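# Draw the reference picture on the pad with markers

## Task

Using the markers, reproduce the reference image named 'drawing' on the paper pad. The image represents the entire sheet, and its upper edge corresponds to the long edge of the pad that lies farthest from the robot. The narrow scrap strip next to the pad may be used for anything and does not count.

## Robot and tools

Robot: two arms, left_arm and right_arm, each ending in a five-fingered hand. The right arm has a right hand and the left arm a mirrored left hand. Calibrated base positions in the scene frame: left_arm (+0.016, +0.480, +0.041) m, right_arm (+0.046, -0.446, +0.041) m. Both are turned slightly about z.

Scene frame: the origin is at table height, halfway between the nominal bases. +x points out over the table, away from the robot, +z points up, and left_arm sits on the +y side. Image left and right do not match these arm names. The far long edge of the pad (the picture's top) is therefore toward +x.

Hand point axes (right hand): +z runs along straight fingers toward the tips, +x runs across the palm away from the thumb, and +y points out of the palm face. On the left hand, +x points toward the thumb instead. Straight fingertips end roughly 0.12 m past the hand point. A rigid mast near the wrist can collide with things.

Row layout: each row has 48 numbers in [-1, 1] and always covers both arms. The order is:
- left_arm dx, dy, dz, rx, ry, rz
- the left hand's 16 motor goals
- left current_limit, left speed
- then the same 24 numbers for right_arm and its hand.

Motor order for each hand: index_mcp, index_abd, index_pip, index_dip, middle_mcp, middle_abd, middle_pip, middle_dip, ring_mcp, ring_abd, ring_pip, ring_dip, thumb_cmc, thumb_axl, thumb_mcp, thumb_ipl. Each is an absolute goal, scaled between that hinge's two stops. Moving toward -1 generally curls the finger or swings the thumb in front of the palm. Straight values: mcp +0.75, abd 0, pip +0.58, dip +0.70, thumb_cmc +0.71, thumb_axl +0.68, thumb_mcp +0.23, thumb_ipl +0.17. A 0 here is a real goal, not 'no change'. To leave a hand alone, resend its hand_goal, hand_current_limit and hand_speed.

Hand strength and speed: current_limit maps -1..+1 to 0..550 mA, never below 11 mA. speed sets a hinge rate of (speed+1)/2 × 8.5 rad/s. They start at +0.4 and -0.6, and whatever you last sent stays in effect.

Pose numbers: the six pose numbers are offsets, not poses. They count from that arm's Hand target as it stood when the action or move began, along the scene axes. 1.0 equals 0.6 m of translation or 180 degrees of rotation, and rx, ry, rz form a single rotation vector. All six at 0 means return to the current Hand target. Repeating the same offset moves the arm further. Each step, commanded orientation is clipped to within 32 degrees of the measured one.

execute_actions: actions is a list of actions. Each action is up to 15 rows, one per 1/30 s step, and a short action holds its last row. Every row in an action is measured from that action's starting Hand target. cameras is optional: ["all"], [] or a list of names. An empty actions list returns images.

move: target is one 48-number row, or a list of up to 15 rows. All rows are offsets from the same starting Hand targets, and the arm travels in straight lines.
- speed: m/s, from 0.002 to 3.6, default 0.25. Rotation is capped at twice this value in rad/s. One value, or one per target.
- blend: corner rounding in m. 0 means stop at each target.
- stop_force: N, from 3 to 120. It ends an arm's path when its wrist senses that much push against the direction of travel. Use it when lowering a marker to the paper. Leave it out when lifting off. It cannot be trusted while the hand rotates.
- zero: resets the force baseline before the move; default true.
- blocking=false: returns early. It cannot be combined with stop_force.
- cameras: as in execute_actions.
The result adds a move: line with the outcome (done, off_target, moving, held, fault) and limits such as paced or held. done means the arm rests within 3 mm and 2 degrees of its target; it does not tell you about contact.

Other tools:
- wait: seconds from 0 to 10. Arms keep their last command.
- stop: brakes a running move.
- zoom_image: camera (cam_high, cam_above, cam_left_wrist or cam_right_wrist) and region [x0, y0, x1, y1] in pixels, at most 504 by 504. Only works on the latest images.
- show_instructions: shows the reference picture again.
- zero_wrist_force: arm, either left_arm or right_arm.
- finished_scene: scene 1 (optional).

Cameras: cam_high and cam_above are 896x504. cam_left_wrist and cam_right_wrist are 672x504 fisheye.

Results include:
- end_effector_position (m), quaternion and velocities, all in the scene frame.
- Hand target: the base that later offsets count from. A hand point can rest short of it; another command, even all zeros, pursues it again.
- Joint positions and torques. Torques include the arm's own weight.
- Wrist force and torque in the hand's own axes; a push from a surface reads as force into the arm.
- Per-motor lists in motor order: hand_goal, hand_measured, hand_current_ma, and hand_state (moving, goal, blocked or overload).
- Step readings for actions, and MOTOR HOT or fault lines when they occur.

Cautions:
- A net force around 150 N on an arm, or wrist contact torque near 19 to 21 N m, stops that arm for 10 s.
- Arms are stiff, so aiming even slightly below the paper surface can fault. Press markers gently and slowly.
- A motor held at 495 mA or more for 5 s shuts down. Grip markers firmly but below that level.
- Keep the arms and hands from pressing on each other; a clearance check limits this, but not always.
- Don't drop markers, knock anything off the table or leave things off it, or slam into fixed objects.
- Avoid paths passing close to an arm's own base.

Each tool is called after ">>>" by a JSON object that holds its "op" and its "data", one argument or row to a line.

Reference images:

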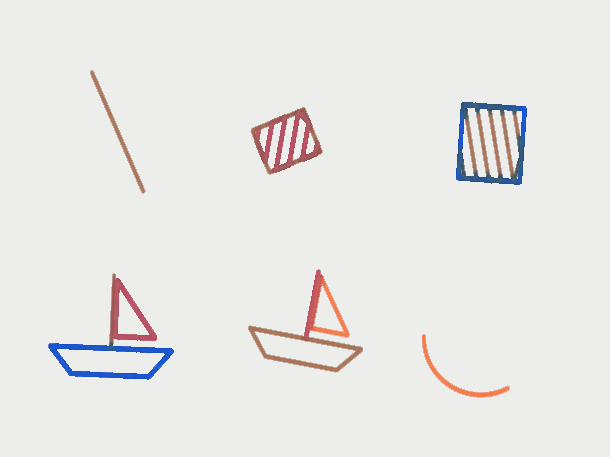

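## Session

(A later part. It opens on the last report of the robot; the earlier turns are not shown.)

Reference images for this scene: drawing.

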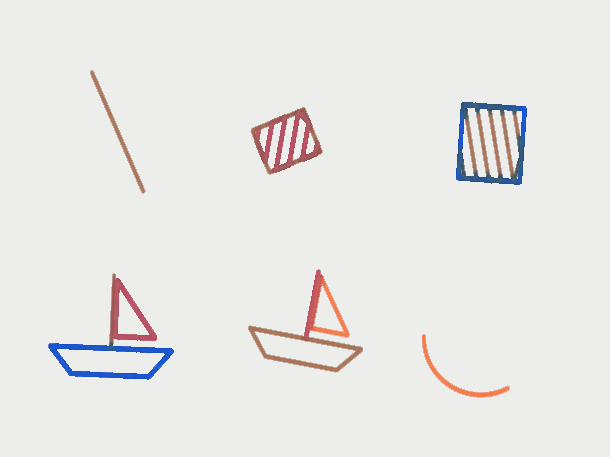

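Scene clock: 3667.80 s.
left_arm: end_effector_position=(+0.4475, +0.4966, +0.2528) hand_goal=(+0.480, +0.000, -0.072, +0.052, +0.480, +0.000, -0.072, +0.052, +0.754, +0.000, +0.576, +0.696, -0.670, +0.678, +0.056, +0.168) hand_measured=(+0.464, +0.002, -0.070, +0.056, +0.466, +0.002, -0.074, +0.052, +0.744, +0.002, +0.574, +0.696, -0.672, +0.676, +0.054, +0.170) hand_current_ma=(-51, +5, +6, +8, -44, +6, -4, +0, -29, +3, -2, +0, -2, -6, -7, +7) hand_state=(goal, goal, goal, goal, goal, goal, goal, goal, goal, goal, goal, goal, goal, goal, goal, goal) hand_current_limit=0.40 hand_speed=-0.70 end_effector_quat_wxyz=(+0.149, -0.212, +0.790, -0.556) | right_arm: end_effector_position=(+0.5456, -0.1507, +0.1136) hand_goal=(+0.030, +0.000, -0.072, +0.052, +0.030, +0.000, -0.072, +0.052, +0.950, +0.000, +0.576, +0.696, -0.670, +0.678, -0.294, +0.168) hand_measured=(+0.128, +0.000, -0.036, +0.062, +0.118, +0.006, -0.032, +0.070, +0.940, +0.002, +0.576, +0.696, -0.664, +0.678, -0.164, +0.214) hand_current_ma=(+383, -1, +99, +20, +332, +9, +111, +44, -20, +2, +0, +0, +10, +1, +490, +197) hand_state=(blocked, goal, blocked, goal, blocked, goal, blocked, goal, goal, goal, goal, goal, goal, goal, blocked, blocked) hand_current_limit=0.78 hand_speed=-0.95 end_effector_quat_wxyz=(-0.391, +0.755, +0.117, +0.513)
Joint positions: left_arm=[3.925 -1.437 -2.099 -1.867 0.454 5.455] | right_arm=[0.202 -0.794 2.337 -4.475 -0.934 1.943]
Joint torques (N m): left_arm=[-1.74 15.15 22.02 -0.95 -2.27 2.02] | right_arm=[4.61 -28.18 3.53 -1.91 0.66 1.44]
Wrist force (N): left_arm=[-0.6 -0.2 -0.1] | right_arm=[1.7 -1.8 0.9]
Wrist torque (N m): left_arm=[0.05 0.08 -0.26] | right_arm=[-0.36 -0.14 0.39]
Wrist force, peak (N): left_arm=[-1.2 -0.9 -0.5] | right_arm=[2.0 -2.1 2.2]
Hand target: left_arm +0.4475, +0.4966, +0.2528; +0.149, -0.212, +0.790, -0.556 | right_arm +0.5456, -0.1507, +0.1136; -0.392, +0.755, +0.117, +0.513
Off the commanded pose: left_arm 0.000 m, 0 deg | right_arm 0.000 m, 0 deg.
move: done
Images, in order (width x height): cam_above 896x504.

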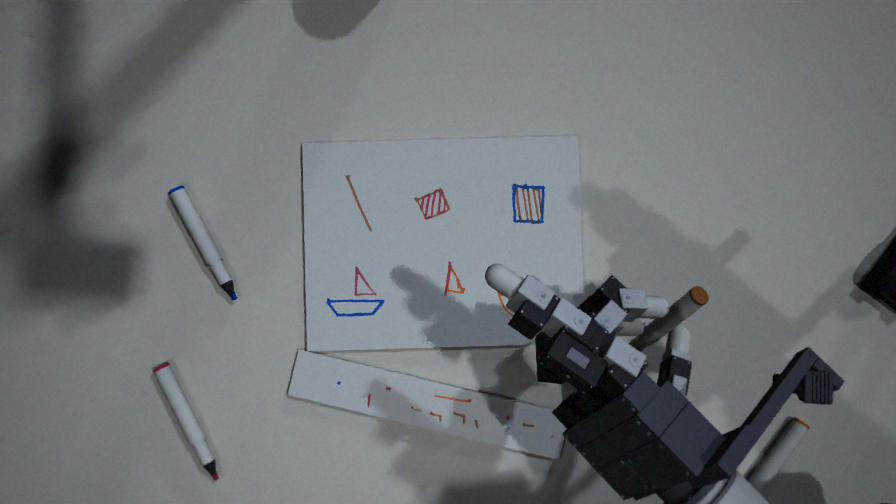

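>>> {"op": "move", "data": {
  "target": [
    [0,0,0,0,0,0,0.479,0,-0.073,0.051,0.479,0,-0.073,0.051,0.754,0,0.576,0.696,-0.671,0.677,0.056,0.168,0.4,-0.7,0.08848,0.36693,0,0,0,0,0.03,0,-0.073,0.051,0.03,0,-0.073,0.051,0.95,0,0.576,0.696,-0.671,0.677,-0.295,0.168,0.78,-0.95],
    [0,0,0,0,0,0,0.479,0,-0.073,0.051,0.479,0,-0.073,0.051,0.754,0,0.576,0.696,-0.671,0.677,0.056,0.168,0.4,-0.7,0.08848,0.36693,-0.0393,0,0,0,0.03,0,-0.073,0.051,0.03,0,-0.073,0.051,0.95,0,0.576,0.696,-0.671,0.677,-0.295,0.168,0.78,-0.95]
  ],
  "speed": [0.12,0.03],
  "cameras": ["cam_above","cam_right_wrist"]
}}

>>> {"op": "zoom_image", "data": {
  "camera": "cam_right_wrist",
  "region": [572, 160, 672, 320]
}}

>>> {"op": "zoom_image", "data": {
  "camera": "cam_above",
  "region": [390, 255, 470, 315]
}}

Scene clock: 3715.17 s.
left_arm: end_effector_position=(+0.4475, +0.4966, +0.2528) hand_goal=(+0.480, +0.000, -0.072, +0.052, +0.480, +0.000, -0.072, +0.052, +0.754, +0.000, +0.576, +0.696, -0.670, +0.678, +0.056, +0.168) hand_measured=(+0.464, +0.002, -0.070, +0.056, +0.466, +0.002, -0.074, +0.052, +0.744, +0.002, +0.574, +0.696, -0.672, +0.676, +0.054, +0.170) hand_current_ma=(-51, +5, +6, +8, -44, +6, -4, +0, -29, +3, -2, +0, -2, -6, -7, +7) hand_state=(goal, goal, goal, goal, goal, goal, goal, goal, goal, goal, goal, goal, goal, goal, goal, goal) hand_current_limit=0.40 hand_speed=-0.70 end_effector_quat_wxyz=(+0.149, -0.212, +0.790, -0.556) | right_arm: end_effector_position=(+0.5987, +0.0695, +0.0901) hand_goal=(+0.030, +0.000, -0.072, +0.052, +0.030, +0.000, -0.072, +0.052, +0.950, +0.000, +0.576, +0.696, -0.670, +0.678, -0.294, +0.168) hand_measured=(+0.128, +0.000, -0.036, +0.062, +0.118, +0.006, -0.032, +0.070, +0.942, +0.002, +0.576, +0.696, -0.664, +0.678, -0.164, +0.214) hand_current_ma=(+383, -1, +99, +20, +332, +10, +111, +44, -18, +2, +0, +0, +11, +1, +490, +197) hand_state=(blocked, goal, blocked, goal, blocked, goal, blocked, goal, goal, goal, goal, goal, goal, goal, blocked, blocked) hand_current_limit=0.78 hand_speed=-0.95 end_effector_quat_wxyz=(-0.392, +0.755, +0.117, +0.513) end_effector_velocity=(+0.000, +0.000, +0.003) end_effector_angular_velocity=(+0.001, -0.003, +0.001)
Joint positions: left_arm=[3.925 -1.437 -2.099 -1.867 0.454 5.455] | right_arm=[0.64 -0.615 1.771 -4.125 -1.364 2.033]
Joint velocities: left_arm=[within noise] | right_arm=[0 -0.005 0 0.002 0 -0.001]
Joint torques (N m): left_arm=[-1.5 14.85 21.69 -0.99 -2.24 1.92] | right_arm=[6.86 -48.22 -5.68 0.21 -0.88 -1.57]
Wrist force (N): left_arm=[-0.9 -0.3 0.0] | right_arm=[1.5 -2.0 0.6]
Wrist torque (N m): left_arm=[0.02 0.13 -0.29] | right_arm=[-0.36 -0.09 0.28]
Wrist force, peak (N): left_arm=[-1.5 -0.4 -0.2] | right_arm=[1.7 -2.9 1.9]
Hand target: left_arm +0.4475, +0.4966, +0.2528; +0.149, -0.212, +0.790, -0.556 | right_arm +0.5986, +0.0695, +0.0900; -0.392, +0.755, +0.117, +0.513
Off the commanded pose: left_arm 0.000 m, 0 deg | right_arm 0.000 m, 0 deg.
move: done
Images, in order (width x height): cam_above 896x504, cam_right_wrist 672x504.

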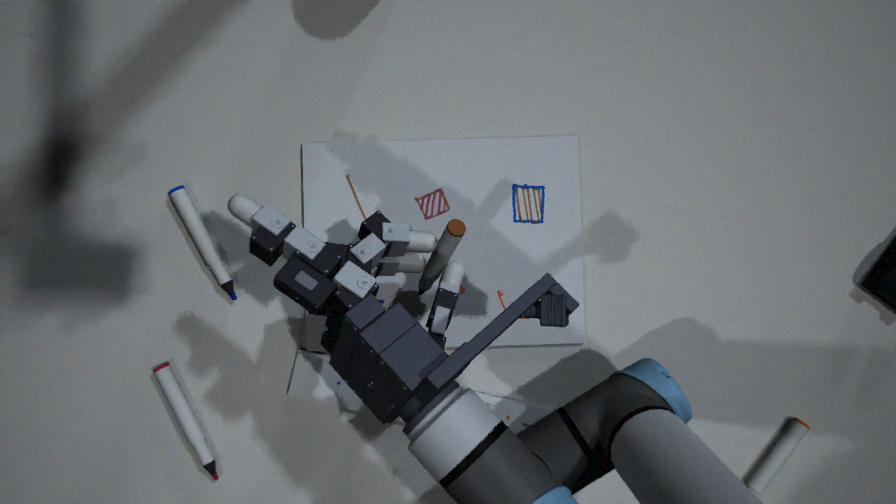

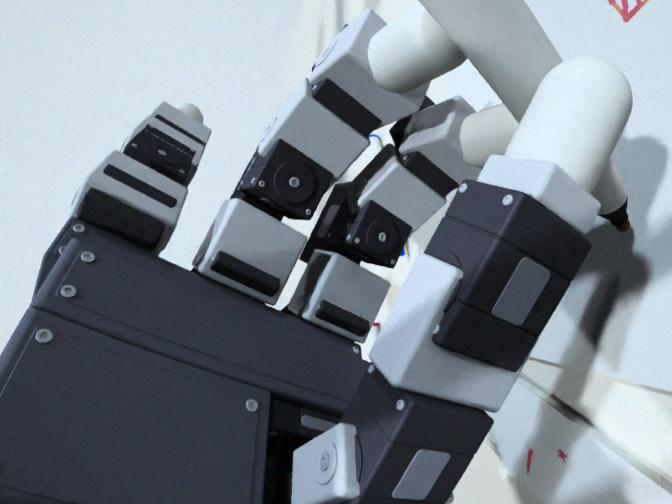

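Scaled by 3.150 from the camera's 672x504 image, which has a finer 960x720 frame.

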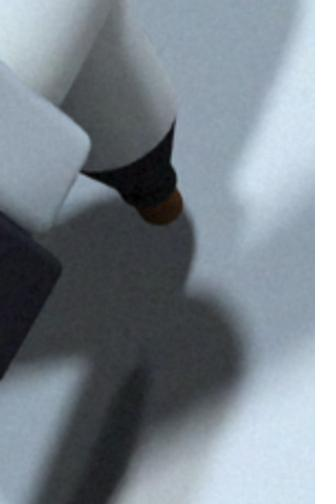

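Scaled by 6.300.

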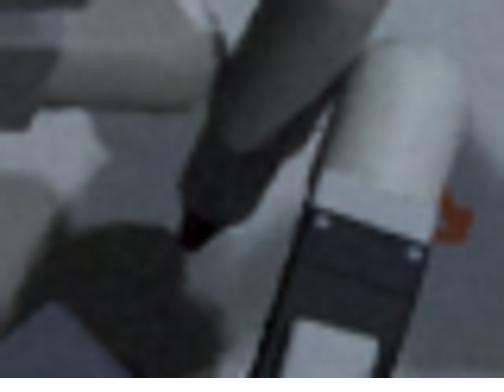

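>>> {"op": "move", "data": {
  "target": [0,0,0,0,0,0,0.479,0,-0.073,0.051,0.479,0,-0.073,0.051,0.754,0,0.576,0.696,-0.671,0.677,0.056,0.168,0.4,-0.7,0,0,-0.0167,0,0,0,0.03,0,-0.073,0.051,0.03,0,-0.073,0.051,0.95,0,0.576,0.696,-0.671,0.677,-0.295,0.168,0.78,-0.95],
  "speed": 0.005,
  "stop_force": 3
}}

>>> {"op": "move", "data": {
  "target": [0,0,0,0,0,0,0.479,0,-0.073,0.051,0.479,0,-0.073,0.051,0.754,0,0.576,0.696,-0.671,0.677,0.056,0.168,0.4,-0.7,0,0,0.02,0,0,0,0.03,0,-0.073,0.051,0.03,0,-0.073,0.051,0.95,0,0.576,0.696,-0.671,0.677,-0.295,0.168,0.78,-0.95],
  "speed": 0.05,
  "cameras": ["cam_above","cam_right_wrist"]
}}

>>> {"op": "zoom_image", "data": {
  "camera": "cam_right_wrist",
  "region": [572, 160, 672, 320]
}}

>>> {"op": "zoom_image", "data": {
  "camera": "cam_above",
  "region": [390, 255, 470, 315]
}}

Scene clock: 3733.07 s.
left_arm: end_effector_position=(+0.4475, +0.4966, +0.2528) hand_goal=(+0.480, +0.000, -0.072, +0.052, +0.480, +0.000, -0.072, +0.052, +0.754, +0.000, +0.576, +0.696, -0.670, +0.678, +0.056, +0.168) hand_measured=(+0.464, +0.002, -0.070, +0.056, +0.466, +0.002, -0.074, +0.052, +0.744, +0.002, +0.574, +0.696, -0.672, +0.676, +0.054, +0.170) hand_current_ma=(-51, +5, +6, +8, -44, +6, -4, +0, -29, +3, -2, +0, -2, -6, -7, +7) hand_state=(goal, goal, goal, goal, goal, goal, goal, goal, goal, goal, goal, goal, goal, goal, goal, goal) hand_current_limit=0.40 hand_speed=-0.70 end_effector_quat_wxyz=(+0.149, -0.212, +0.790, -0.556) | right_arm: end_effector_position=(+0.5986, +0.0695, +0.0828) hand_goal=(+0.030, +0.000, -0.072, +0.052, +0.030, +0.000, -0.072, +0.052, +0.950, +0.000, +0.576, +0.696, -0.670, +0.678, -0.294, +0.168) hand_measured=(+0.128, -0.006, -0.036, +0.062, +0.118, +0.000, -0.032, +0.070, +0.942, +0.002, +0.576, +0.696, -0.666, +0.678, -0.164, +0.214) hand_current_ma=(+383, -9, +99, +20, +332, +0, +111, +44, -18, +2, +0, +0, +5, +1, +489, +197) hand_state=(blocked, goal, blocked, goal, blocked, goal, blocked, goal, goal, goal, goal, goal, goal, goal, blocked, blocked) hand_current_limit=0.78 hand_speed=-0.95 end_effector_quat_wxyz=(-0.392, +0.755, +0.117, +0.513)
Joint positions: left_arm=[3.925 -1.437 -2.099 -1.867 0.454 5.455] | right_arm=[0.64 -0.6 1.766 -4.135 -1.364 2.033]
Joint torques (N m): left_arm=[-0.58 14.83 22.31 -1 -2.12 1.9] | right_arm=[6.95 -50.74 -3.57 0.99 -0.61 -0.6]
Wrist force (N): left_arm=[-0.9 -0.5 0.1] | right_arm=[3.3 -2.4 0.8]
Wrist torque (N m): left_arm=[-0.01 0.12 -0.28] | right_arm=[-0.38 -0.13 0.29]
Wrist force, peak (N): left_arm=[-1.5 -0.7 0.0] | right_arm=[4.8 -2.7 1.0]
Hand target: left_arm +0.4475, +0.4966, +0.2528; +0.149, -0.212, +0.790, -0.556 | right_arm +0.5986, +0.0695, +0.0828; -0.392, +0.755, +0.117, +0.513 (not the last commanded pose)
Off the commanded pose: left_arm 0.000 m, 0 deg | right_arm 0.003 m, 0 deg.
move: contact (right_arm)

Scene clock: 3733.80 s.
left_arm: end_effector_position=(+0.4475, +0.4966, +0.2528) hand_goal=(+0.480, +0.000, -0.072, +0.052, +0.480, +0.000, -0.072, +0.052, +0.754, +0.000, +0.576, +0.696, -0.670, +0.678, +0.056, +0.168) hand_measured=(+0.464, +0.002, -0.070, +0.056, +0.466, +0.002, -0.074, +0.052, +0.744, +0.002, +0.574, +0.696, -0.672, +0.676, +0.054, +0.170) hand_current_ma=(-51, +5, +6, +8, -44, +6, -4, +0, -29, +3, -2, +0, -2, -6, -7, +7) hand_state=(goal, goal, goal, goal, goal, goal, goal, goal, goal, goal, goal, goal, goal, goal, goal, goal) hand_current_limit=0.40 hand_speed=-0.70 end_effector_quat_wxyz=(+0.149, -0.212, +0.790, -0.556) | right_arm: end_effector_position=(+0.5986, +0.0694, +0.0947) hand_goal=(+0.030, +0.000, -0.072, +0.052, +0.030, +0.000, -0.072, +0.052, +0.950, +0.000, +0.576, +0.696, -0.670, +0.678, -0.294, +0.168) hand_measured=(+0.128, +0.000, -0.036, +0.062, +0.118, +0.006, -0.032, +0.070, +0.942, +0.002, +0.576, +0.696, -0.664, +0.678, -0.164, +0.214) hand_current_ma=(+383, -1, +99, +20, +332, +8, +111, +44, -18, +2, +0, +0, +10, +1, +489, +197) hand_state=(blocked, goal, blocked, goal, blocked, goal, blocked, goal, goal, goal, goal, goal, goal, goal, blocked, blocked) hand_current_limit=0.78 hand_speed=-0.95 end_effector_quat_wxyz=(-0.391, +0.755, +0.117, +0.513)
Joint positions: left_arm=[3.925 -1.437 -2.099 -1.867 0.454 5.455] | right_arm=[0.64 -0.626 1.774 -4.117 -1.364 2.033]
Joint torques (N m): left_arm=[-1.19 15.12 22.12 -1.03 -2.14 1.95] | right_arm=[7.48 -37.71 -15.3 -4.87 -0.56 -0.25]
Wrist force (N): left_arm=[-1.0 -0.4 -0.4] | right_arm=[1.7 -2.1 0.6]
Wrist torque (N m): left_arm=[0.05 0.12 -0.30] | right_arm=[-0.38 -0.12 0.30]
Wrist force, peak (N): left_arm=[-1.4 -0.3 -0.6] | right_arm=[3.3 -2.7 0.6]
Hand target: left_arm +0.4475, +0.4966, +0.2528; +0.149, -0.212, +0.790, -0.556 | right_arm +0.5986, +0.0695, +0.0948; -0.392, +0.755, +0.117, +0.513
Off the commanded pose: left_arm 0.000 m, 0 deg | right_arm 0.000 m, 0 deg.
move: done
Images, in order (width x height): cam_above 896x504, cam_right_wrist 672x504.

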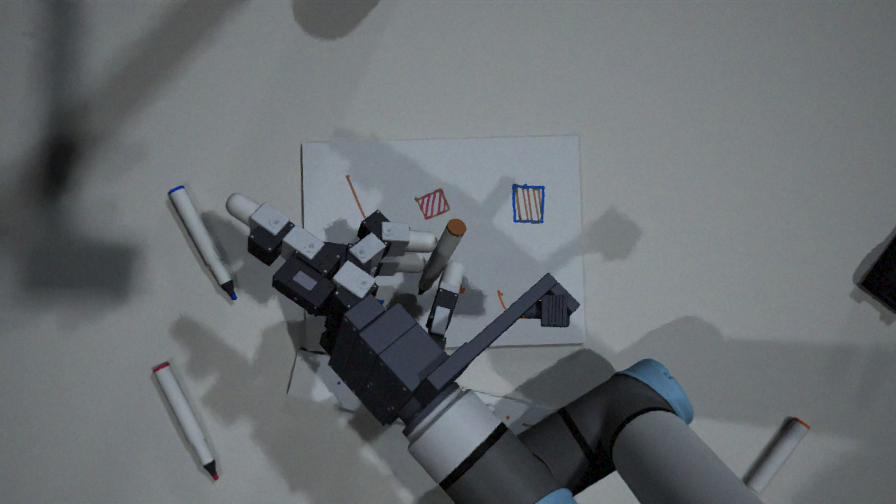

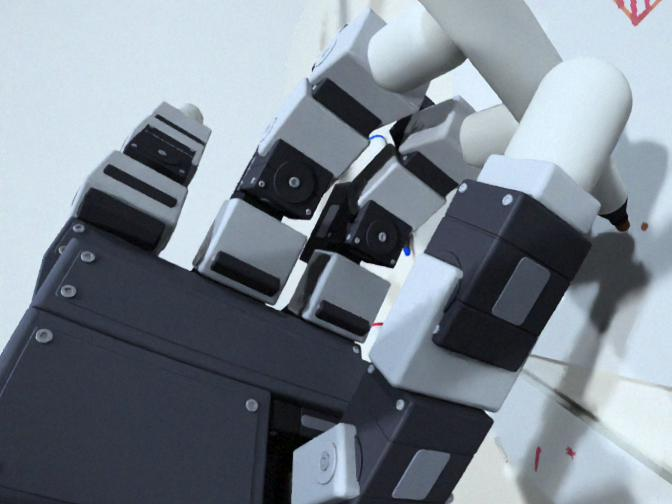

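Scaled by 3.150 from the camera's 672x504 image, which has a finer 960x720 frame.

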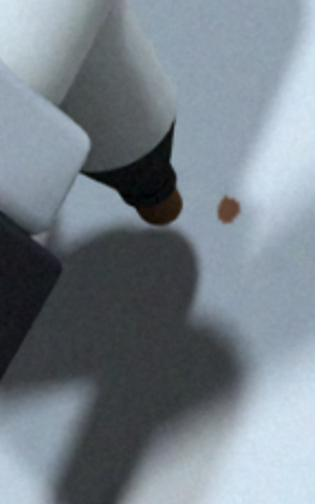

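Scaled by 6.300.

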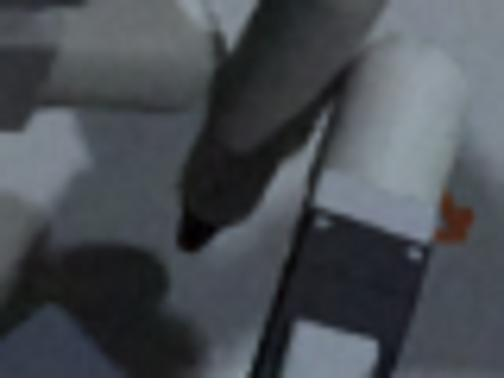

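>>> {"op": "move", "data": {
  "target": [0,0,0,0,0,0,0.479,0,-0.073,0.051,0.479,0,-0.073,0.051,0.754,0,0.576,0.696,-0.671,0.677,0.056,0.168,0.4,-0.7,0.02,0,0,0,0,0,0.03,0,-0.073,0.051,0.03,0,-0.073,0.051,0.95,0,0.576,0.696,-0.671,0.677,-0.295,0.168,0.78,-0.95],
  "speed": 0.05,
  "cameras": ["cam_above"]
}}

>>> {"op": "zoom_image", "data": {
  "camera": "cam_above",
  "region": [390, 255, 470, 315]
}}

Scene clock: 3741.13 s.
left_arm: end_effector_position=(+0.4475, +0.4966, +0.2528) hand_goal=(+0.480, +0.000, -0.072, +0.052, +0.480, +0.000, -0.072, +0.052, +0.754, +0.000, +0.576, +0.696, -0.670, +0.678, +0.056, +0.168) hand_measured=(+0.464, +0.002, -0.070, +0.056, +0.466, +0.002, -0.074, +0.052, +0.744, +0.002, +0.574, +0.696, -0.672, +0.676, +0.054, +0.170) hand_current_ma=(-51, +5, +6, +8, -44, +6, -4, +0, -29, +3, -2, +0, -2, -6, -7, +7) hand_state=(goal, goal, goal, goal, goal, goal, goal, goal, goal, goal, goal, goal, goal, goal, goal, goal) hand_current_limit=0.40 hand_speed=-0.70 end_effector_quat_wxyz=(+0.149, -0.212, +0.790, -0.556) | right_arm: end_effector_position=(+0.6108, +0.0694, +0.0947) hand_goal=(+0.030, +0.000, -0.072, +0.052, +0.030, +0.000, -0.072, +0.052, +0.950, +0.000, +0.576, +0.696, -0.670, +0.678, -0.294, +0.168) hand_measured=(+0.128, +0.000, -0.036, +0.062, +0.118, +0.006, -0.032, +0.070, +0.942, +0.002, +0.576, +0.696, -0.664, +0.678, -0.164, +0.214) hand_current_ma=(+383, -1, +99, +20, +332, +8, +111, +44, -18, +2, +0, +0, +10, +1, +489, +197) hand_state=(blocked, goal, blocked, goal, blocked, goal, blocked, goal, goal, goal, goal, goal, goal, goal, blocked, blocked) hand_current_limit=0.78 hand_speed=-0.95 end_effector_quat_wxyz=(-0.391, +0.755, +0.117, +0.513)
Joint positions: left_arm=[3.925 -1.437 -2.099 -1.867 0.454 5.455] | right_arm=[0.627 -0.618 1.748 -4.099 -1.352 2.031]
Joint torques (N m): left_arm=[-1.04 15.11 22.54 -0.97 -2.21 1.99] | right_arm=[9.44 -52.33 -5.71 -5.04 -0.41 -1]
Wrist force (N): left_arm=[-1.3 -0.4 -0.3] | right_arm=[1.6 -1.8 0.8]
Wrist torque (N m): left_arm=[0.04 0.16 -0.32] | right_arm=[-0.37 -0.12 0.30]
Wrist force, peak (N): left_arm=[-1.4 -0.7 -0.5] | right_arm=[2.0 -2.2 1.1]
Hand target: left_arm +0.4475, +0.4966, +0.2528; +0.149, -0.212, +0.790, -0.556 | right_arm +0.6106, +0.0695, +0.0948; -0.392, +0.755, +0.117, +0.513
Off the commanded pose: left_arm 0.000 m, 0 deg | right_arm 0.000 m, 0 deg.
move: done
Images, in order (width x height): cam_above 896x504.

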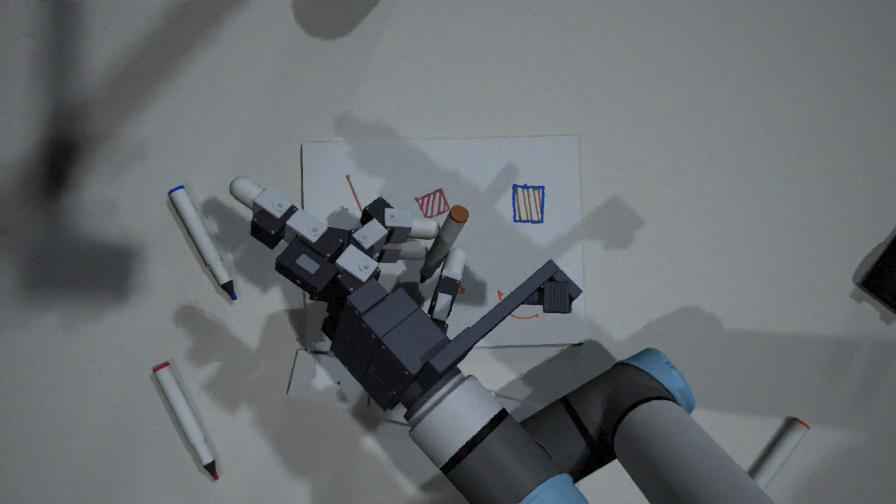

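Scaled by 6.300.

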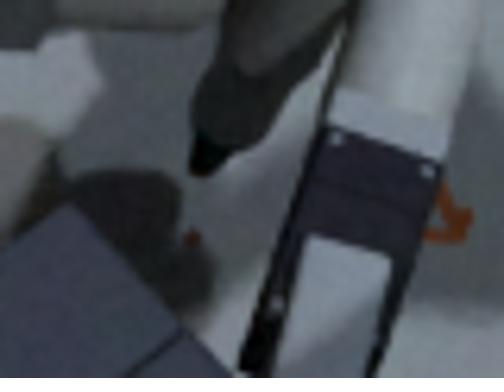

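>>> {"op": "move", "data": {
  "target": [0,0,0,0,0,0,0.479,0,-0.073,0.051,0.479,0,-0.073,0.051,0.754,0,0.576,0.696,-0.671,0.677,0.056,0.168,0.4,-0.7,-0.01537,0.00245,-0.013,0,0,0,0.03,0,-0.073,0.051,0.03,0,-0.073,0.051,0.95,0,0.576,0.696,-0.671,0.677,-0.295,0.168,0.78,-0.95],
  "speed": 0.03
}}

>>> {"op": "move", "data": {
  "target": [0,0,0,0,0,0,0.479,0,-0.073,0.051,0.479,0,-0.073,0.051,0.754,0,0.576,0.696,-0.671,0.677,0.056,0.168,0.4,-0.7,0,0,-0.0133,0,0,0,0.03,0,-0.073,0.051,0.03,0,-0.073,0.051,0.95,0,0.576,0.696,-0.671,0.677,-0.295,0.168,0.78,-0.95],
  "speed": 0.005,
  "stop_force": 3
}}

Scene clock: 3763.17 s.
left_arm: end_effector_position=(+0.4475, +0.4966, +0.2528) hand_goal=(+0.480, +0.000, -0.072, +0.052, +0.480, +0.000, -0.072, +0.052, +0.754, +0.000, +0.576, +0.696, -0.670, +0.678, +0.056, +0.168) hand_measured=(+0.464, +0.002, -0.070, +0.056, +0.466, +0.002, -0.074, +0.052, +0.744, +0.002, +0.574, +0.696, -0.672, +0.676, +0.054, +0.170) hand_current_ma=(-51, +5, +6, +8, -44, +6, -4, +0, -29, +3, -2, +0, -2, -6, -7, +7) hand_state=(goal, goal, goal, goal, goal, goal, goal, goal, goal, goal, goal, goal, goal, goal, goal, goal) hand_current_limit=0.40 hand_speed=-0.70 end_effector_quat_wxyz=(+0.149, -0.212, +0.790, -0.556) | right_arm: end_effector_position=(+0.6013, +0.0710, +0.0869) hand_goal=(+0.030, +0.000, -0.072, +0.052, +0.030, +0.000, -0.072, +0.052, +0.950, +0.000, +0.576, +0.696, -0.670, +0.678, -0.294, +0.168) hand_measured=(+0.128, +0.000, -0.036, +0.062, +0.118, +0.006, -0.032, +0.070, +0.942, +0.002, +0.576, +0.696, -0.664, +0.678, -0.164, +0.214) hand_current_ma=(+383, -1, +99, +20, +332, +8, +111, +44, -18, +2, +0, +0, +10, +1, +489, +197) hand_state=(blocked, goal, blocked, goal, blocked, goal, blocked, goal, goal, goal, goal, goal, goal, goal, blocked, blocked) hand_current_limit=0.78 hand_speed=-0.95 end_effector_quat_wxyz=(-0.392, +0.755, +0.117, +0.513)
Joint positions: left_arm=[3.925 -1.437 -2.099 -1.867 0.454 5.455] | right_arm=[0.639 -0.606 1.759 -4.123 -1.364 2.033]
Joint torques (N m): left_arm=[-0.46 15.42 22.76 -1.03 -2.08 1.99] | right_arm=[-7.47 -51.74 -16.73 0.19 0.78 0.77]
Wrist force (N): left_arm=[-1.1 -0.8 -0.1] | right_arm=[1.4 -2.1 1.0]
Wrist torque (N m): left_arm=[-0.03 0.15 -0.30] | right_arm=[-0.41 -0.10 0.27]
Wrist force, peak (N): left_arm=[-1.4 -0.3 -0.4] | right_arm=[2.2 -2.2 1.1]
Hand target: left_arm +0.4475, +0.4966, +0.2528; +0.149, -0.212, +0.790, -0.556 | right_arm +0.6014, +0.0709, +0.0870; -0.392, +0.755, +0.117, +0.513
Off the commanded pose: left_arm 0.000 m, 0 deg | right_arm 0.000 m, 0 deg.
move: done

Scene clock: 3764.90 s.
left_arm: end_effector_position=(+0.4475, +0.4966, +0.2528) hand_goal=(+0.480, +0.000, -0.072, +0.052, +0.480, +0.000, -0.072, +0.052, +0.754, +0.000, +0.576, +0.696, -0.670, +0.678, +0.056, +0.168) hand_measured=(+0.464, +0.002, -0.070, +0.056, +0.466, +0.002, -0.074, +0.052, +0.744, +0.002, +0.574, +0.696, -0.672, +0.676, +0.054, +0.170) hand_current_ma=(-51, +5, +6, +8, -44, +6, -4, +0, -29, +3, -2, +0, -2, -6, -7, +7) hand_state=(goal, goal, goal, goal, goal, goal, goal, goal, goal, goal, goal, goal, goal, goal, goal, goal) hand_current_limit=0.40 hand_speed=-0.70 end_effector_quat_wxyz=(+0.149, -0.212, +0.790, -0.556) | right_arm: end_effector_position=(+0.6014, +0.0709, +0.0828) hand_goal=(+0.030, +0.000, -0.072, +0.052, +0.030, +0.000, -0.072, +0.052, +0.950, +0.000, +0.576, +0.696, -0.670, +0.678, -0.294, +0.168) hand_measured=(+0.128, -0.006, -0.036, +0.062, +0.118, +0.000, -0.032, +0.070, +0.942, +0.002, +0.576, +0.696, -0.666, +0.678, -0.164, +0.214) hand_current_ma=(+383, -9, +99, +20, +332, +1, +111, +44, -18, +2, +0, +0, +5, +1, +489, +197) hand_state=(blocked, goal, blocked, goal, blocked, goal, blocked, goal, goal, goal, goal, goal, goal, goal, blocked, blocked) hand_current_limit=0.78 hand_speed=-0.95 end_effector_quat_wxyz=(-0.392, +0.755, +0.117, +0.513)
Joint positions: left_arm=[3.925 -1.437 -2.099 -1.867 0.454 5.455] | right_arm=[0.639 -0.597 1.756 -4.129 -1.364 2.033]
Joint torques (N m): left_arm=[-0.73 14.4 22.3 -0.98 -2.11 1.99] | right_arm=[-6.87 -51.49 -2.09 0.89 0.56 -1.28]
Wrist force (N): left_arm=[-1.4 -0.6 -0.4] | right_arm=[3.7 -2.7 0.8]
Wrist torque (N m): left_arm=[0.01 0.18 -0.32] | right_arm=[-0.38 -0.19 0.32]
Wrist force, peak (N): left_arm=[-1.4 -0.6 -0.4] | right_arm=[4.8 -3.3 0.9]
Hand target: left_arm +0.4475, +0.4966, +0.2528; +0.149, -0.212, +0.790, -0.556 | right_arm +0.6014, +0.0709, +0.0828; -0.392, +0.755, +0.117, +0.513 (not the last commanded pose)
Off the commanded pose: left_arm 0.000 m, 0 deg | right_arm 0.004 m, 0 deg.
move: contact (right_arm)

>>> {"op": "move", "data": {
  "target": [
    [0,0,0,0,0,0,0.479,0,-0.073,0.051,0.479,0,-0.073,0.051,0.754,0,0.576,0.696,-0.671,0.677,0.056,0.168,0.4,-0.7,0,0,-0.0006,0,0,0,0.03,0,-0.073,0.051,0.03,0,-0.073,0.051,0.95,0,0.576,0.696,-0.671,0.677,-0.295,0.168,0.78,-0.95],
    [0,0,0,0,0,0,0.479,0,-0.073,0.051,0.479,0,-0.073,0.051,0.754,0,0.576,0.696,-0.671,0.677,0.056,0.168,0.4,-0.7,-0.00935,-0.093,-0.0014,0,0,0,0.03,0,-0.073,0.051,0.03,0,-0.073,0.051,0.95,0,0.576,0.696,-0.671,0.677,-0.295,0.168,0.78,-0.95],
    [0,0,0,0,0,0,0.479,0,-0.073,0.051,0.479,0,-0.073,0.051,0.754,0,0.576,0.696,-0.671,0.677,0.056,0.168,0.4,-0.7,-0.02855,-0.07468,-0.0018,0,0,0,0.03,0,-0.073,0.051,0.03,0,-0.073,0.051,0.95,0,0.576,0.696,-0.671,0.677,-0.295,0.168,0.78,-0.95],
    [0,0,0,0,0,0,0.479,0,-0.073,0.051,0.479,0,-0.073,0.051,0.754,0,0.576,0.696,-0.671,0.677,0.056,0.168,0.4,-0.7,-0.02085,-0.01468,-0.0012,0,0,0,0.03,0,-0.073,0.051,0.03,0,-0.073,0.051,0.95,0,0.576,0.696,-0.671,0.677,-0.295,0.168,0.78,-0.95],
    [0,0,0,0,0,0,0.479,0,-0.073,0.051,0.479,0,-0.073,0.051,0.754,0,0.576,0.696,-0.671,0.677,0.056,0.168,0.4,-0.7,0.0005,0,-0.0007,0,0,0,0.03,0,-0.073,0.051,0.03,0,-0.073,0.051,0.95,0,0.576,0.696,-0.671,0.677,-0.295,0.168,0.78,-0.95]
  ],
  "speed": 0.02
}}

>>> {"op": "move", "data": {
  "target": [0,0,0,0,0,0,0.479,0,-0.073,0.051,0.479,0,-0.073,0.051,0.754,0,0.576,0.696,-0.671,0.677,0.056,0.168,0.4,-0.7,0,0,0.02,0,0,0,0.03,0,-0.073,0.051,0.03,0,-0.073,0.051,0.95,0,0.576,0.696,-0.671,0.677,-0.295,0.168,0.78,-0.95],
  "speed": 0.05
}}

>>> {"op": "move", "data": {
  "target": [
    [0,0,0,0,0,0,0.479,0,-0.073,0.051,0.479,0,-0.073,0.051,0.754,0,0.576,0.696,-0.671,0.677,0.056,0.168,0.4,-0.7,0,0,0.03,0,0,0,0.03,0,-0.073,0.051,0.03,0,-0.073,0.051,0.95,0,0.576,0.696,-0.671,0.677,-0.295,0.168,0.78,-0.95],
    [0,0,0,0,0,0,0.479,0,-0.073,0.051,0.479,0,-0.073,0.051,0.754,0,0.576,0.696,-0.671,0.677,0.056,0.168,0.4,-0.7,-0.09,-0.367,0.03,0,0,0,0.03,0,-0.073,0.051,0.03,0,-0.073,0.051,0.95,0,0.576,0.696,-0.671,0.677,-0.295,0.168,0.78,-0.95]
  ],
  "speed": [0.08,0.15],
  "blend": [0.008,0],
  "cameras": ["cam_above"]
}}

>>> {"op": "zoom_image", "data": {
  "camera": "cam_above",
  "region": [405, 260, 485, 320]
}}

Scene clock: 3792.93 s.
left_arm: end_effector_position=(+0.4475, +0.4966, +0.2528) hand_goal=(+0.480, +0.000, -0.072, +0.052, +0.480, +0.000, -0.072, +0.052, +0.754, +0.000, +0.576, +0.696, -0.670, +0.678, +0.056, +0.168) hand_measured=(+0.464, +0.002, -0.070, +0.056, +0.466, +0.002, -0.074, +0.052, +0.744, +0.002, +0.574, +0.696, -0.672, +0.676, +0.054, +0.170) hand_current_ma=(-51, +5, +6, +8, -44, +6, -4, +0, -29, +3, -2, +0, -2, -6, -7, +7) hand_state=(goal, goal, goal, goal, goal, goal, goal, goal, goal, goal, goal, goal, goal, goal, goal, goal) hand_current_limit=0.40 hand_speed=-0.70 end_effector_quat_wxyz=(+0.149, -0.212, +0.790, -0.556) | right_arm: end_effector_position=(+0.6018, +0.0709, +0.0823) hand_goal=(+0.030, +0.000, -0.072, +0.052, +0.030, +0.000, -0.072, +0.052, +0.950, +0.000, +0.576, +0.696, -0.670, +0.678, -0.294, +0.168) hand_measured=(+0.128, +0.000, -0.036, +0.062, +0.116, +0.006, -0.032, +0.070, +0.942, +0.002, +0.576, +0.696, -0.666, +0.678, -0.164, +0.214) hand_current_ma=(+379, +0, +99, +20, +328, +7, +111, +44, -18, +2, +0, +0, +7, +1, +490, +197) hand_state=(blocked, goal, blocked, goal, blocked, goal, blocked, goal, goal, goal, goal, goal, goal, goal, blocked, blocked) hand_current_limit=0.78 hand_speed=-0.95 end_effector_quat_wxyz=(-0.391, +0.755, +0.117, +0.513) end_effector_velocity=(-0.002, -0.001, -0.001) end_effector_angular_velocity=(-0.002, +0.002, +0.000)
Joint positions: left_arm=[3.925 -1.437 -2.099 -1.867 0.454 5.455] | right_arm=[0.639 -0.596 1.755 -4.129 -1.363 2.033]
Joint velocities: left_arm=[within noise] | right_arm=[0 -0.001 0.005 -0.002 0 0]
Joint torques (N m): left_arm=[-0.07 13.9 23.76 -1.02 -1.89 1.92] | right_arm=[3.02 -50.79 -5.18 -4.94 -0.67 -1.34]
Wrist force (N): left_arm=[-1.0 -0.4 -0.5] | right_arm=[1.7 -1.9 0.8]
Wrist torque (N m): left_arm=[0.06 0.12 -0.30] | right_arm=[-0.37 -0.12 0.30]
Wrist force, peak (N): left_arm=[-1.5 -0.5 -0.2] | right_arm=[4.7 -3.3 1.2]
Hand target: left_arm +0.4475, +0.4966, +0.2528; +0.149, -0.212, +0.790, -0.556 | right_arm +0.6017, +0.0709, +0.0824; -0.392, +0.755, +0.117, +0.513
Off the commanded pose: left_arm 0.000 m, 0 deg | right_arm 0.000 m, 0 deg.
move: done

Scene clock: 3793.67 s.
left_arm: end_effector_position=(+0.4475, +0.4966, +0.2528) hand_goal=(+0.480, +0.000, -0.072, +0.052, +0.480, +0.000, -0.072, +0.052, +0.754, +0.000, +0.576, +0.696, -0.670, +0.678, +0.056, +0.168) hand_measured=(+0.464, +0.002, -0.070, +0.056, +0.466, +0.002, -0.074, +0.052, +0.744, +0.002, +0.574, +0.696, -0.672, +0.676, +0.054, +0.170) hand_current_ma=(-51, +5, +6, +8, -44, +6, -4, +0, -29, +3, -2, +0, -2, -6, -7, +7) hand_state=(goal, goal, goal, goal, goal, goal, goal, goal, goal, goal, goal, goal, goal, goal, goal, goal) hand_current_limit=0.40 hand_speed=-0.70 end_effector_quat_wxyz=(+0.149, -0.212, +0.790, -0.556) | right_arm: end_effector_position=(+0.6017, +0.0709, +0.0943) hand_goal=(+0.030, +0.000, -0.072, +0.052, +0.030, +0.000, -0.072, +0.052, +0.950, +0.000, +0.576, +0.696, -0.670, +0.678, -0.294, +0.168) hand_measured=(+0.128, +0.000, -0.036, +0.062, +0.116, +0.006, -0.032, +0.070, +0.942, +0.002, +0.576, +0.696, -0.666, +0.678, -0.164, +0.214) hand_current_ma=(+379, +0, +99, +20, +328, +7, +111, +44, -18, +2, +0, +0, +7, +1, +490, +197) hand_state=(blocked, goal, blocked, goal, blocked, goal, blocked, goal, goal, goal, goal, goal, goal, goal, blocked, blocked) hand_current_limit=0.78 hand_speed=-0.95 end_effector_quat_wxyz=(-0.391, +0.755, +0.117, +0.513)
Joint positions: left_arm=[3.925 -1.437 -2.099 -1.867 0.454 5.455] | right_arm=[0.639 -0.622 1.764 -4.111 -1.363 2.033]
Joint torques (N m): left_arm=[0.14 13.7 23.89 -1.03 -1.9 1.96] | right_arm=[8.11 -39.81 -15.78 -4.8 -0.8 -1.45]
Wrist force (N): left_arm=[-1.2 -0.2 -0.1] | right_arm=[1.6 -2.2 0.8]
Wrist torque (N m): left_arm=[0.05 0.16 -0.32] | right_arm=[-0.41 -0.11 0.28]
Wrist force, peak (N): left_arm=[-1.3 -0.6 -0.2] | right_arm=[1.8 -2.6 0.8]
Hand target: left_arm +0.4475, +0.4966, +0.2528; +0.149, -0.212, +0.790, -0.556 | right_arm +0.6017, +0.0709, +0.0944; -0.392, +0.755, +0.117, +0.513
Off the commanded pose: left_arm 0.000 m, 0 deg | right_arm 0.000 m, 0 deg.
move: done

Scene clock: 3795.87 s.
left_arm: end_effector_position=(+0.4475, +0.4966, +0.2528) hand_goal=(+0.480, +0.000, -0.072, +0.052, +0.480, +0.000, -0.072, +0.052, +0.754, +0.000, +0.576, +0.696, -0.670, +0.678, +0.056, +0.168) hand_measured=(+0.464, +0.002, -0.070, +0.056, +0.466, +0.002, -0.074, +0.052, +0.744, +0.002, +0.574, +0.696, -0.672, +0.676, +0.054, +0.170) hand_current_ma=(-51, +5, +6, +8, -44, +6, -4, +0, -29, +3, -2, +0, -2, -6, -7, +7) hand_state=(goal, goal, goal, goal, goal, goal, goal, goal, goal, goal, goal, goal, goal, goal, goal, goal) hand_current_limit=0.40 hand_speed=-0.70 end_effector_quat_wxyz=(+0.149, -0.212, +0.790, -0.556) | right_arm: end_effector_position=(+0.5478, -0.1492, +0.1125) hand_goal=(+0.030, +0.000, -0.072, +0.052, +0.030, +0.000, -0.072, +0.052, +0.950, +0.000, +0.576, +0.696, -0.670, +0.678, -0.294, +0.168) hand_measured=(+0.128, +0.000, -0.036, +0.062, +0.116, +0.006, -0.032, +0.070, +0.942, +0.002, +0.576, +0.696, -0.666, +0.678, -0.164, +0.214) hand_current_ma=(+379, +1, +99, +20, +326, +8, +111, +44, -18, +2, +0, +0, +8, +1, +489, +197) hand_state=(blocked, goal, blocked, goal, blocked, goal, blocked, goal, goal, goal, goal, goal, goal, goal, blocked, blocked) hand_current_limit=0.78 hand_speed=-0.95 end_effector_quat_wxyz=(-0.392, +0.755, +0.117, +0.513)
Joint positions: left_arm=[3.925 -1.437 -2.099 -1.867 0.454 5.455] | right_arm=[0.205 -0.789 2.329 -4.472 -0.937 1.944]
Joint torques (N m): left_arm=[-0.34 13.64 23.43 -1.01 -1.8 1.97] | right_arm=[-8.3 -24.86 4.84 -1.14 0.45 0.7]
Wrist force (N): left_arm=[-1.1 -0.1 -0.3] | right_arm=[1.8 -1.8 0.5]
Wrist torque (N m): left_arm=[0.08 0.14 -0.31] | right_arm=[-0.33 -0.15 0.39]
Wrist force, peak (N): left_arm=[-1.2 -0.8 -0.4] | right_arm=[2.0 -3.8 2.0]
Hand target: left_arm +0.4475, +0.4966, +0.2528; +0.149, -0.212, +0.790, -0.556 | right_arm +0.5477, -0.1493, +0.1124; -0.392, +0.755, +0.117, +0.513
Off the commanded pose: left_arm 0.000 m, 0 deg | right_arm 0.000 m, 0 deg.
move: done
Images, in order (width x height): cam_above 896x504.

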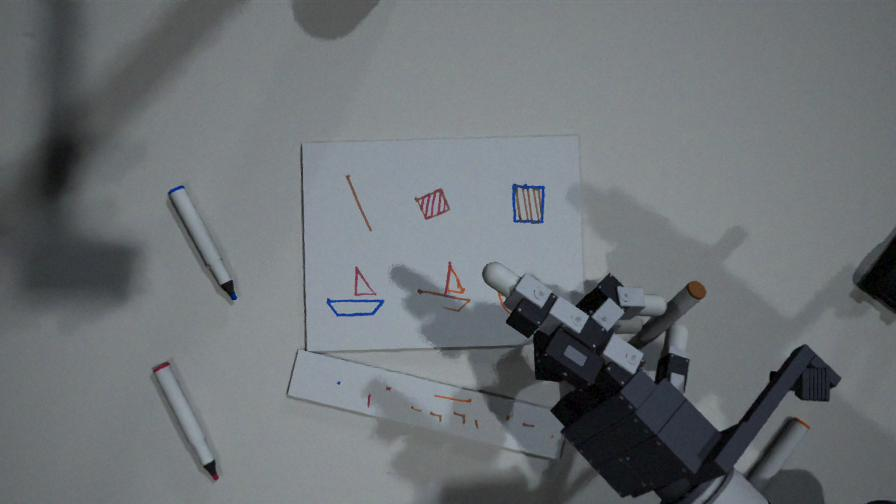

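Scaled by 6.300.

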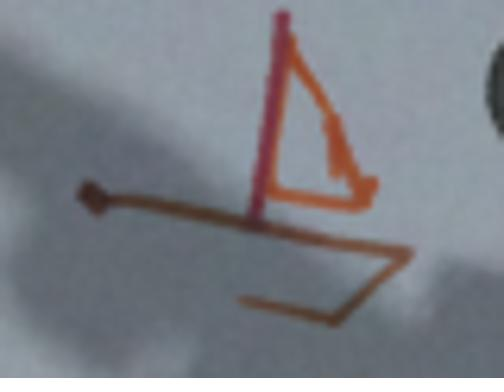

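>>> {"op": "move", "data": {
  "target": [
    [0,0,0,0,0,0,0.479,0,-0.073,0.051,0.479,0,-0.073,0.051,0.754,0,0.576,0.696,-0.671,0.677,0.056,0.168,0.4,-0.7,0.06517,0.31633,0,0,0,0,0.03,0,-0.073,0.051,0.03,0,-0.073,0.051,0.95,0,0.576,0.696,-0.671,0.677,-0.295,0.168,0.78,-0.95],
    [0,0,0,0,0,0,0.479,0,-0.073,0.051,0.479,0,-0.073,0.051,0.754,0,0.576,0.696,-0.671,0.677,0.056,0.168,0.4,-0.7,0.06517,0.31633,-0.0407,0,0,0,0.03,0,-0.073,0.051,0.03,0,-0.073,0.051,0.95,0,0.576,0.696,-0.671,0.677,-0.295,0.168,0.78,-0.95]
  ],
  "speed": [0.12,0.03],
  "cameras": ["cam_above","cam_right_wrist"]
}}

>>> {"op": "zoom_image", "data": {
  "camera": "cam_right_wrist",
  "region": [572, 160, 672, 320]
}}

>>> {"op": "zoom_image", "data": {
  "camera": "cam_above",
  "region": [410, 270, 490, 330]
}}

Scene clock: 3815.27 s.
left_arm: end_effector_position=(+0.4475, +0.4966, +0.2528) hand_goal=(+0.480, +0.000, -0.072, +0.052, +0.480, +0.000, -0.072, +0.052, +0.754, +0.000, +0.576, +0.696, -0.670, +0.678, +0.056, +0.168) hand_measured=(+0.464, +0.002, -0.070, +0.056, +0.466, +0.002, -0.074, +0.052, +0.744, +0.002, +0.574, +0.696, -0.672, +0.676, +0.054, +0.170) hand_current_ma=(-51, +5, +6, +8, -44, +6, -4, +0, -29, +3, -2, +0, -2, -6, -7, +7) hand_state=(goal, goal, goal, goal, goal, goal, goal, goal, goal, goal, goal, goal, goal, goal, goal, goal) hand_current_limit=0.40 hand_speed=-0.70 end_effector_quat_wxyz=(+0.149, -0.212, +0.790, -0.556) | right_arm: end_effector_position=(+0.5869, +0.0406, +0.0881) hand_goal=(+0.030, +0.000, -0.072, +0.052, +0.030, +0.000, -0.072, +0.052, +0.950, +0.000, +0.576, +0.696, -0.670, +0.678, -0.294, +0.168) hand_measured=(+0.128, +0.000, -0.036, +0.062, +0.116, +0.006, -0.032, +0.070, +0.942, +0.002, +0.576, +0.696, -0.666, +0.678, -0.164, +0.214) hand_current_ma=(+379, +1, +99, +20, +324, +8, +111, +44, -17, +2, +0, +0, +8, +1, +490, +197) hand_state=(blocked, goal, blocked, goal, blocked, goal, blocked, goal, goal, goal, goal, goal, goal, goal, blocked, blocked) hand_current_limit=0.78 hand_speed=-0.95 end_effector_quat_wxyz=(-0.392, +0.755, +0.117, +0.513) end_effector_velocity=(+0.001, +0.001, +0.004) end_effector_angular_velocity=(+0.003, -0.004, +0.000)
Joint positions: left_arm=[3.925 -1.437 -2.099 -1.867 0.454 5.455] | right_arm=[0.605 -0.638 1.862 -4.192 -1.33 2.027]
Joint velocities: left_arm=[within noise] | right_arm=[0 -0.006 -0.002 0.003 0 0]
Joint torques (N m): left_arm=[0 13.56 23.94 -0.97 -1.84 1.96] | right_arm=[8.47 -49.05 -6.65 0.11 -0.76 -1.76]
Wrist force (N): left_arm=[-1.3 -0.4 0.1] | right_arm=[1.3 -2.2 0.7]
Wrist torque (N m): left_arm=[0.01 0.17 -0.32] | right_arm=[-0.40 -0.07 0.26]
Wrist force, peak (N): left_arm=[-1.5 -0.3 -0.3] | right_arm=[1.3 -3.1 2.0]
Hand target: left_arm +0.4475, +0.4966, +0.2528; +0.149, -0.212, +0.790, -0.556 | right_arm +0.5868, +0.0405, +0.0880; -0.392, +0.755, +0.117, +0.513
Off the commanded pose: left_arm 0.000 m, 0 deg | right_arm 0.000 m, 0 deg.
move: done
Images, in order (width x height): cam_above 896x504, cam_right_wrist 672x504.

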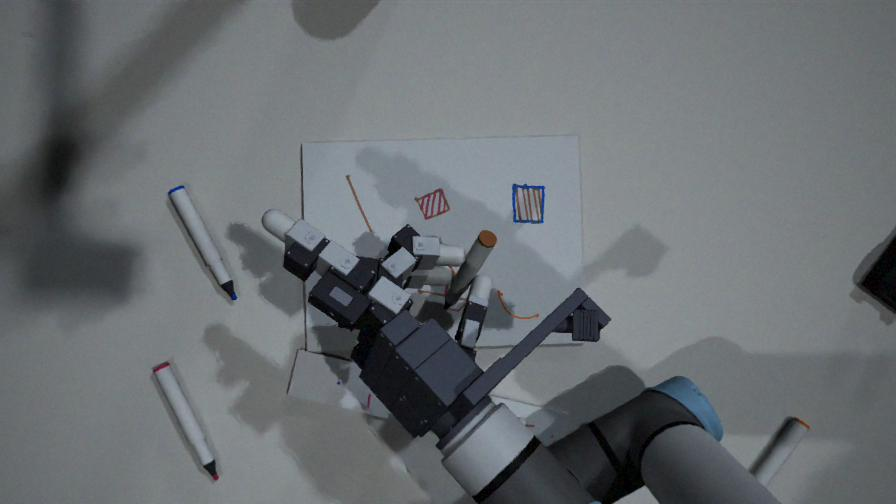

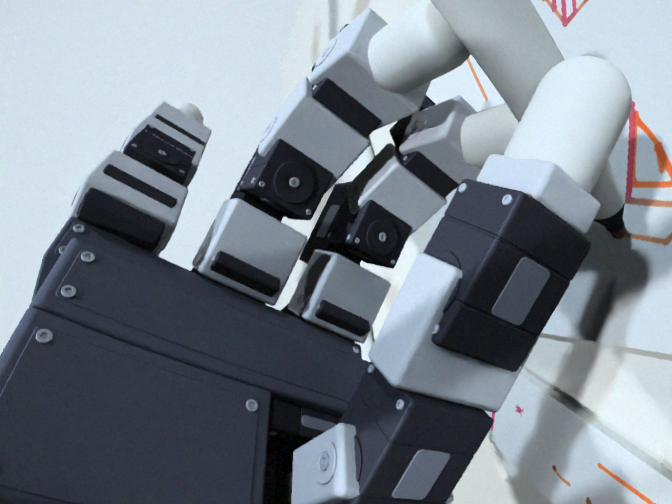

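Scaled by 3.150 from the camera's 672x504 image, which has a finer 960x720 frame.

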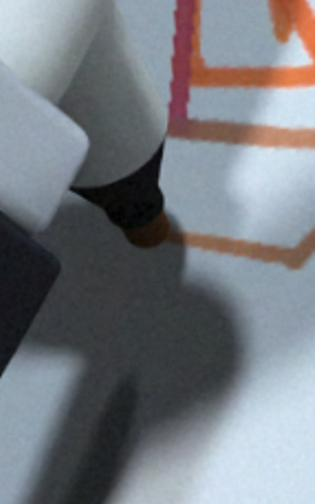

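Scaled by 6.300.

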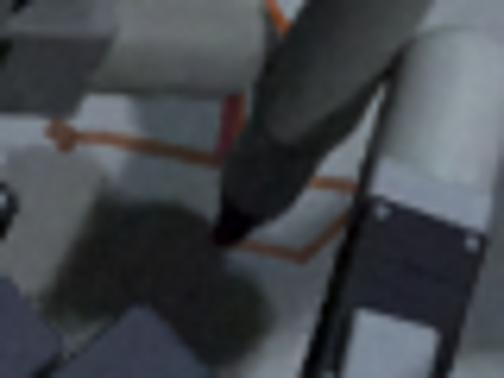

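>>> {"op": "move", "data": {
  "target": [0,0,0,0,0,0,0.479,0,-0.073,0.051,0.479,0,-0.073,0.051,0.754,0,0.576,0.696,-0.671,0.677,0.056,0.168,0.4,-0.7,0,0,-0.0167,0,0,0,0.03,0,-0.073,0.051,0.03,0,-0.073,0.051,0.95,0,0.576,0.696,-0.671,0.677,-0.295,0.168,0.78,-0.95],
  "speed": 0.005,
  "stop_force": 3,
  "cameras": ["cam_right_wrist"]
}}

>>> {"op": "zoom_image", "data": {
  "camera": "cam_right_wrist",
  "region": [572, 160, 672, 320]
}}

Scene clock: 3829.60 s.
left_arm: end_effector_position=(+0.4475, +0.4966, +0.2528) hand_goal=(+0.480, +0.000, -0.072, +0.052, +0.480, +0.000, -0.072, +0.052, +0.754, +0.000, +0.576, +0.696, -0.670, +0.678, +0.056, +0.168) hand_measured=(+0.464, +0.002, -0.070, +0.056, +0.466, +0.002, -0.074, +0.052, +0.744, +0.002, +0.574, +0.696, -0.672, +0.676, +0.054, +0.170) hand_current_ma=(-51, +5, +6, +8, -44, +6, -4, +0, -29, +3, -2, +0, -2, -6, -7, +7) hand_state=(goal, goal, goal, goal, goal, goal, goal, goal, goal, goal, goal, goal, goal, goal, goal, goal) hand_current_limit=0.40 hand_speed=-0.70 end_effector_quat_wxyz=(+0.149, -0.212, +0.790, -0.556) | right_arm: end_effector_position=(+0.5869, +0.0405, +0.0780) hand_goal=(+0.030, +0.000, -0.072, +0.052, +0.030, +0.000, -0.072, +0.052, +0.950, +0.000, +0.576, +0.696, -0.670, +0.678, -0.294, +0.168) hand_measured=(+0.124, +0.002, -0.036, +0.062, +0.110, +0.004, -0.032, +0.070, +0.942, +0.002, +0.576, +0.696, -0.668, +0.678, -0.164, +0.214) hand_current_ma=(+367, +2, +99, +20, +296, +4, +111, +44, -17, +2, +0, +0, +2, +1, +489, +197) hand_state=(blocked, goal, blocked, goal, blocked, goal, blocked, goal, goal, goal, goal, goal, goal, goal, blocked, blocked) hand_current_limit=0.78 hand_speed=-0.95 end_effector_quat_wxyz=(-0.392, +0.755, +0.117, +0.513)
Joint positions: left_arm=[3.925 -1.437 -2.099 -1.867 0.454 5.455] | right_arm=[0.605 -0.615 1.854 -4.207 -1.33 2.027]
Joint torques (N m): left_arm=[-0.32 13.34 24.34 -0.92 -1.72 1.96] | right_arm=[8.33 -49.76 -4.84 0.21 -0.58 0.79]
Wrist force (N): left_arm=[-1.4 -0.4 -0.3] | right_arm=[2.0 -2.1 0.8]
Wrist torque (N m): left_arm=[0.04 0.18 -0.33] | right_arm=[-0.40 -0.14 0.30]
Wrist force, peak (N): left_arm=[-1.6 -0.4 -0.4] | right_arm=[4.1 -2.7 1.0]
Hand target: left_arm +0.4475, +0.4966, +0.2528; +0.149, -0.212, +0.790, -0.556 | right_arm +0.5868, +0.0405, +0.0780; -0.392, +0.755, +0.117, +0.513
Off the commanded pose: left_arm 0.000 m, 0 deg | right_arm 0.000 m, 0 deg.
move: done
Images, in order (width x height): cam_right_wrist 672x504.

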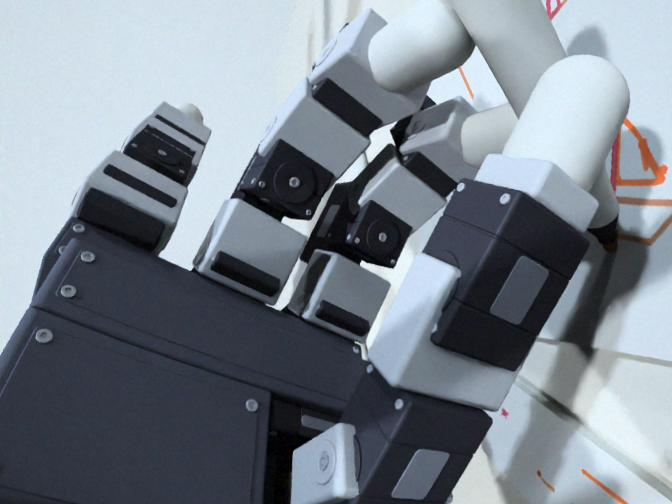

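Scaled by 3.150 from the camera's 672x504 image, which has a finer 960x720 frame.

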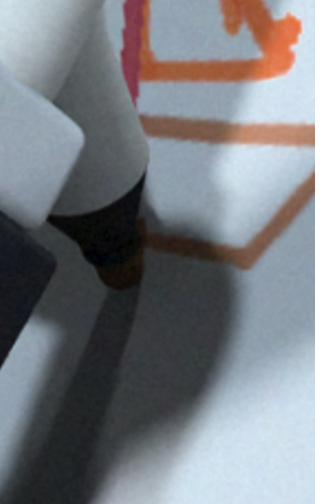

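>>> {"op": "move", "data": {
  "target": [0,0,0,0,0,0,0.479,0,-0.073,0.051,0.479,0,-0.073,0.051,0.754,0,0.576,0.696,-0.671,0.677,0.056,0.168,0.4,-0.7,0,0,0.02,0,0,0,0.03,0,-0.073,0.051,0.03,0,-0.073,0.051,0.95,0,0.576,0.696,-0.671,0.677,-0.295,0.168,0.78,-0.95],
  "speed": 0.05,
  "cameras": ["cam_right_wrist"]
}}

>>> {"op": "zoom_image", "data": {
  "camera": "cam_right_wrist",
  "region": [572, 160, 672, 320]
}}

Scene clock: 3836.83 s.
left_arm: end_effector_position=(+0.4475, +0.4966, +0.2528) hand_goal=(+0.480, +0.000, -0.072, +0.052, +0.480, +0.000, -0.072, +0.052, +0.754, +0.000, +0.576, +0.696, -0.670, +0.678, +0.056, +0.168) hand_measured=(+0.464, +0.002, -0.070, +0.056, +0.466, +0.002, -0.074, +0.052, +0.744, +0.002, +0.574, +0.696, -0.672, +0.676, +0.054, +0.170) hand_current_ma=(-51, +5, +6, +8, -44, +6, -4, +0, -29, +3, -2, +0, -2, -6, -7, +7) hand_state=(goal, goal, goal, goal, goal, goal, goal, goal, goal, goal, goal, goal, goal, goal, goal, goal) hand_current_limit=0.40 hand_speed=-0.70 end_effector_quat_wxyz=(+0.149, -0.212, +0.790, -0.556) | right_arm: end_effector_position=(+0.5868, +0.0405, +0.0899) hand_goal=(+0.030, +0.000, -0.072, +0.052, +0.030, +0.000, -0.072, +0.052, +0.950, +0.000, +0.576, +0.696, -0.670, +0.678, -0.294, +0.168) hand_measured=(+0.124, +0.002, -0.036, +0.062, +0.110, +0.004, -0.032, +0.070, +0.942, +0.002, +0.576, +0.696, -0.668, +0.678, -0.164, +0.214) hand_current_ma=(+366, +3, +99, +20, +294, +4, +111, +44, -17, +2, +0, +0, +3, +1, +490, +197) hand_state=(blocked, goal, blocked, goal, blocked, goal, blocked, goal, goal, goal, goal, goal, goal, goal, blocked, blocked) hand_current_limit=0.78 hand_speed=-0.95 end_effector_quat_wxyz=(-0.391, +0.755, +0.117, +0.513)
Joint positions: left_arm=[3.925 -1.437 -2.099 -1.867 0.454 5.455] | right_arm=[0.605 -0.643 1.863 -4.188 -1.33 2.027]
Joint torques (N m): left_arm=[0.41 13.47 25.09 -0.98 -1.61 1.93] | right_arm=[7.37 -36.34 -14.72 -4.72 -0.58 1.07]
Wrist force (N): left_arm=[-1.0 -0.4 -0.3] | right_arm=[1.7 -2.0 0.8]
Wrist torque (N m): left_arm=[0.04 0.13 -0.29] | right_arm=[-0.38 -0.13 0.30]
Wrist force, peak (N): left_arm=[-1.5 -0.4 -0.5] | right_arm=[2.2 -2.6 1.1]
Hand target: left_arm +0.4475, +0.4966, +0.2528; +0.149, -0.212, +0.790, -0.556 | right_arm +0.5868, +0.0405, +0.0900; -0.392, +0.755, +0.117, +0.513
Off the commanded pose: left_arm 0.000 m, 0 deg | right_arm 0.000 m, 0 deg.
move: done
Images, in order (width x height): cam_right_wrist 672x504.

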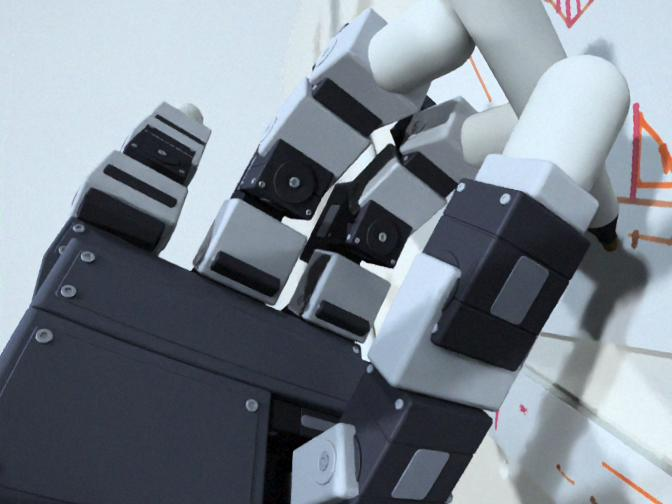

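Scaled by 3.150 from the camera's 672x504 image, which has a finer 960x720 frame.

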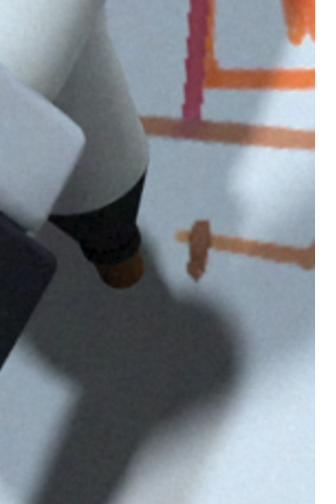

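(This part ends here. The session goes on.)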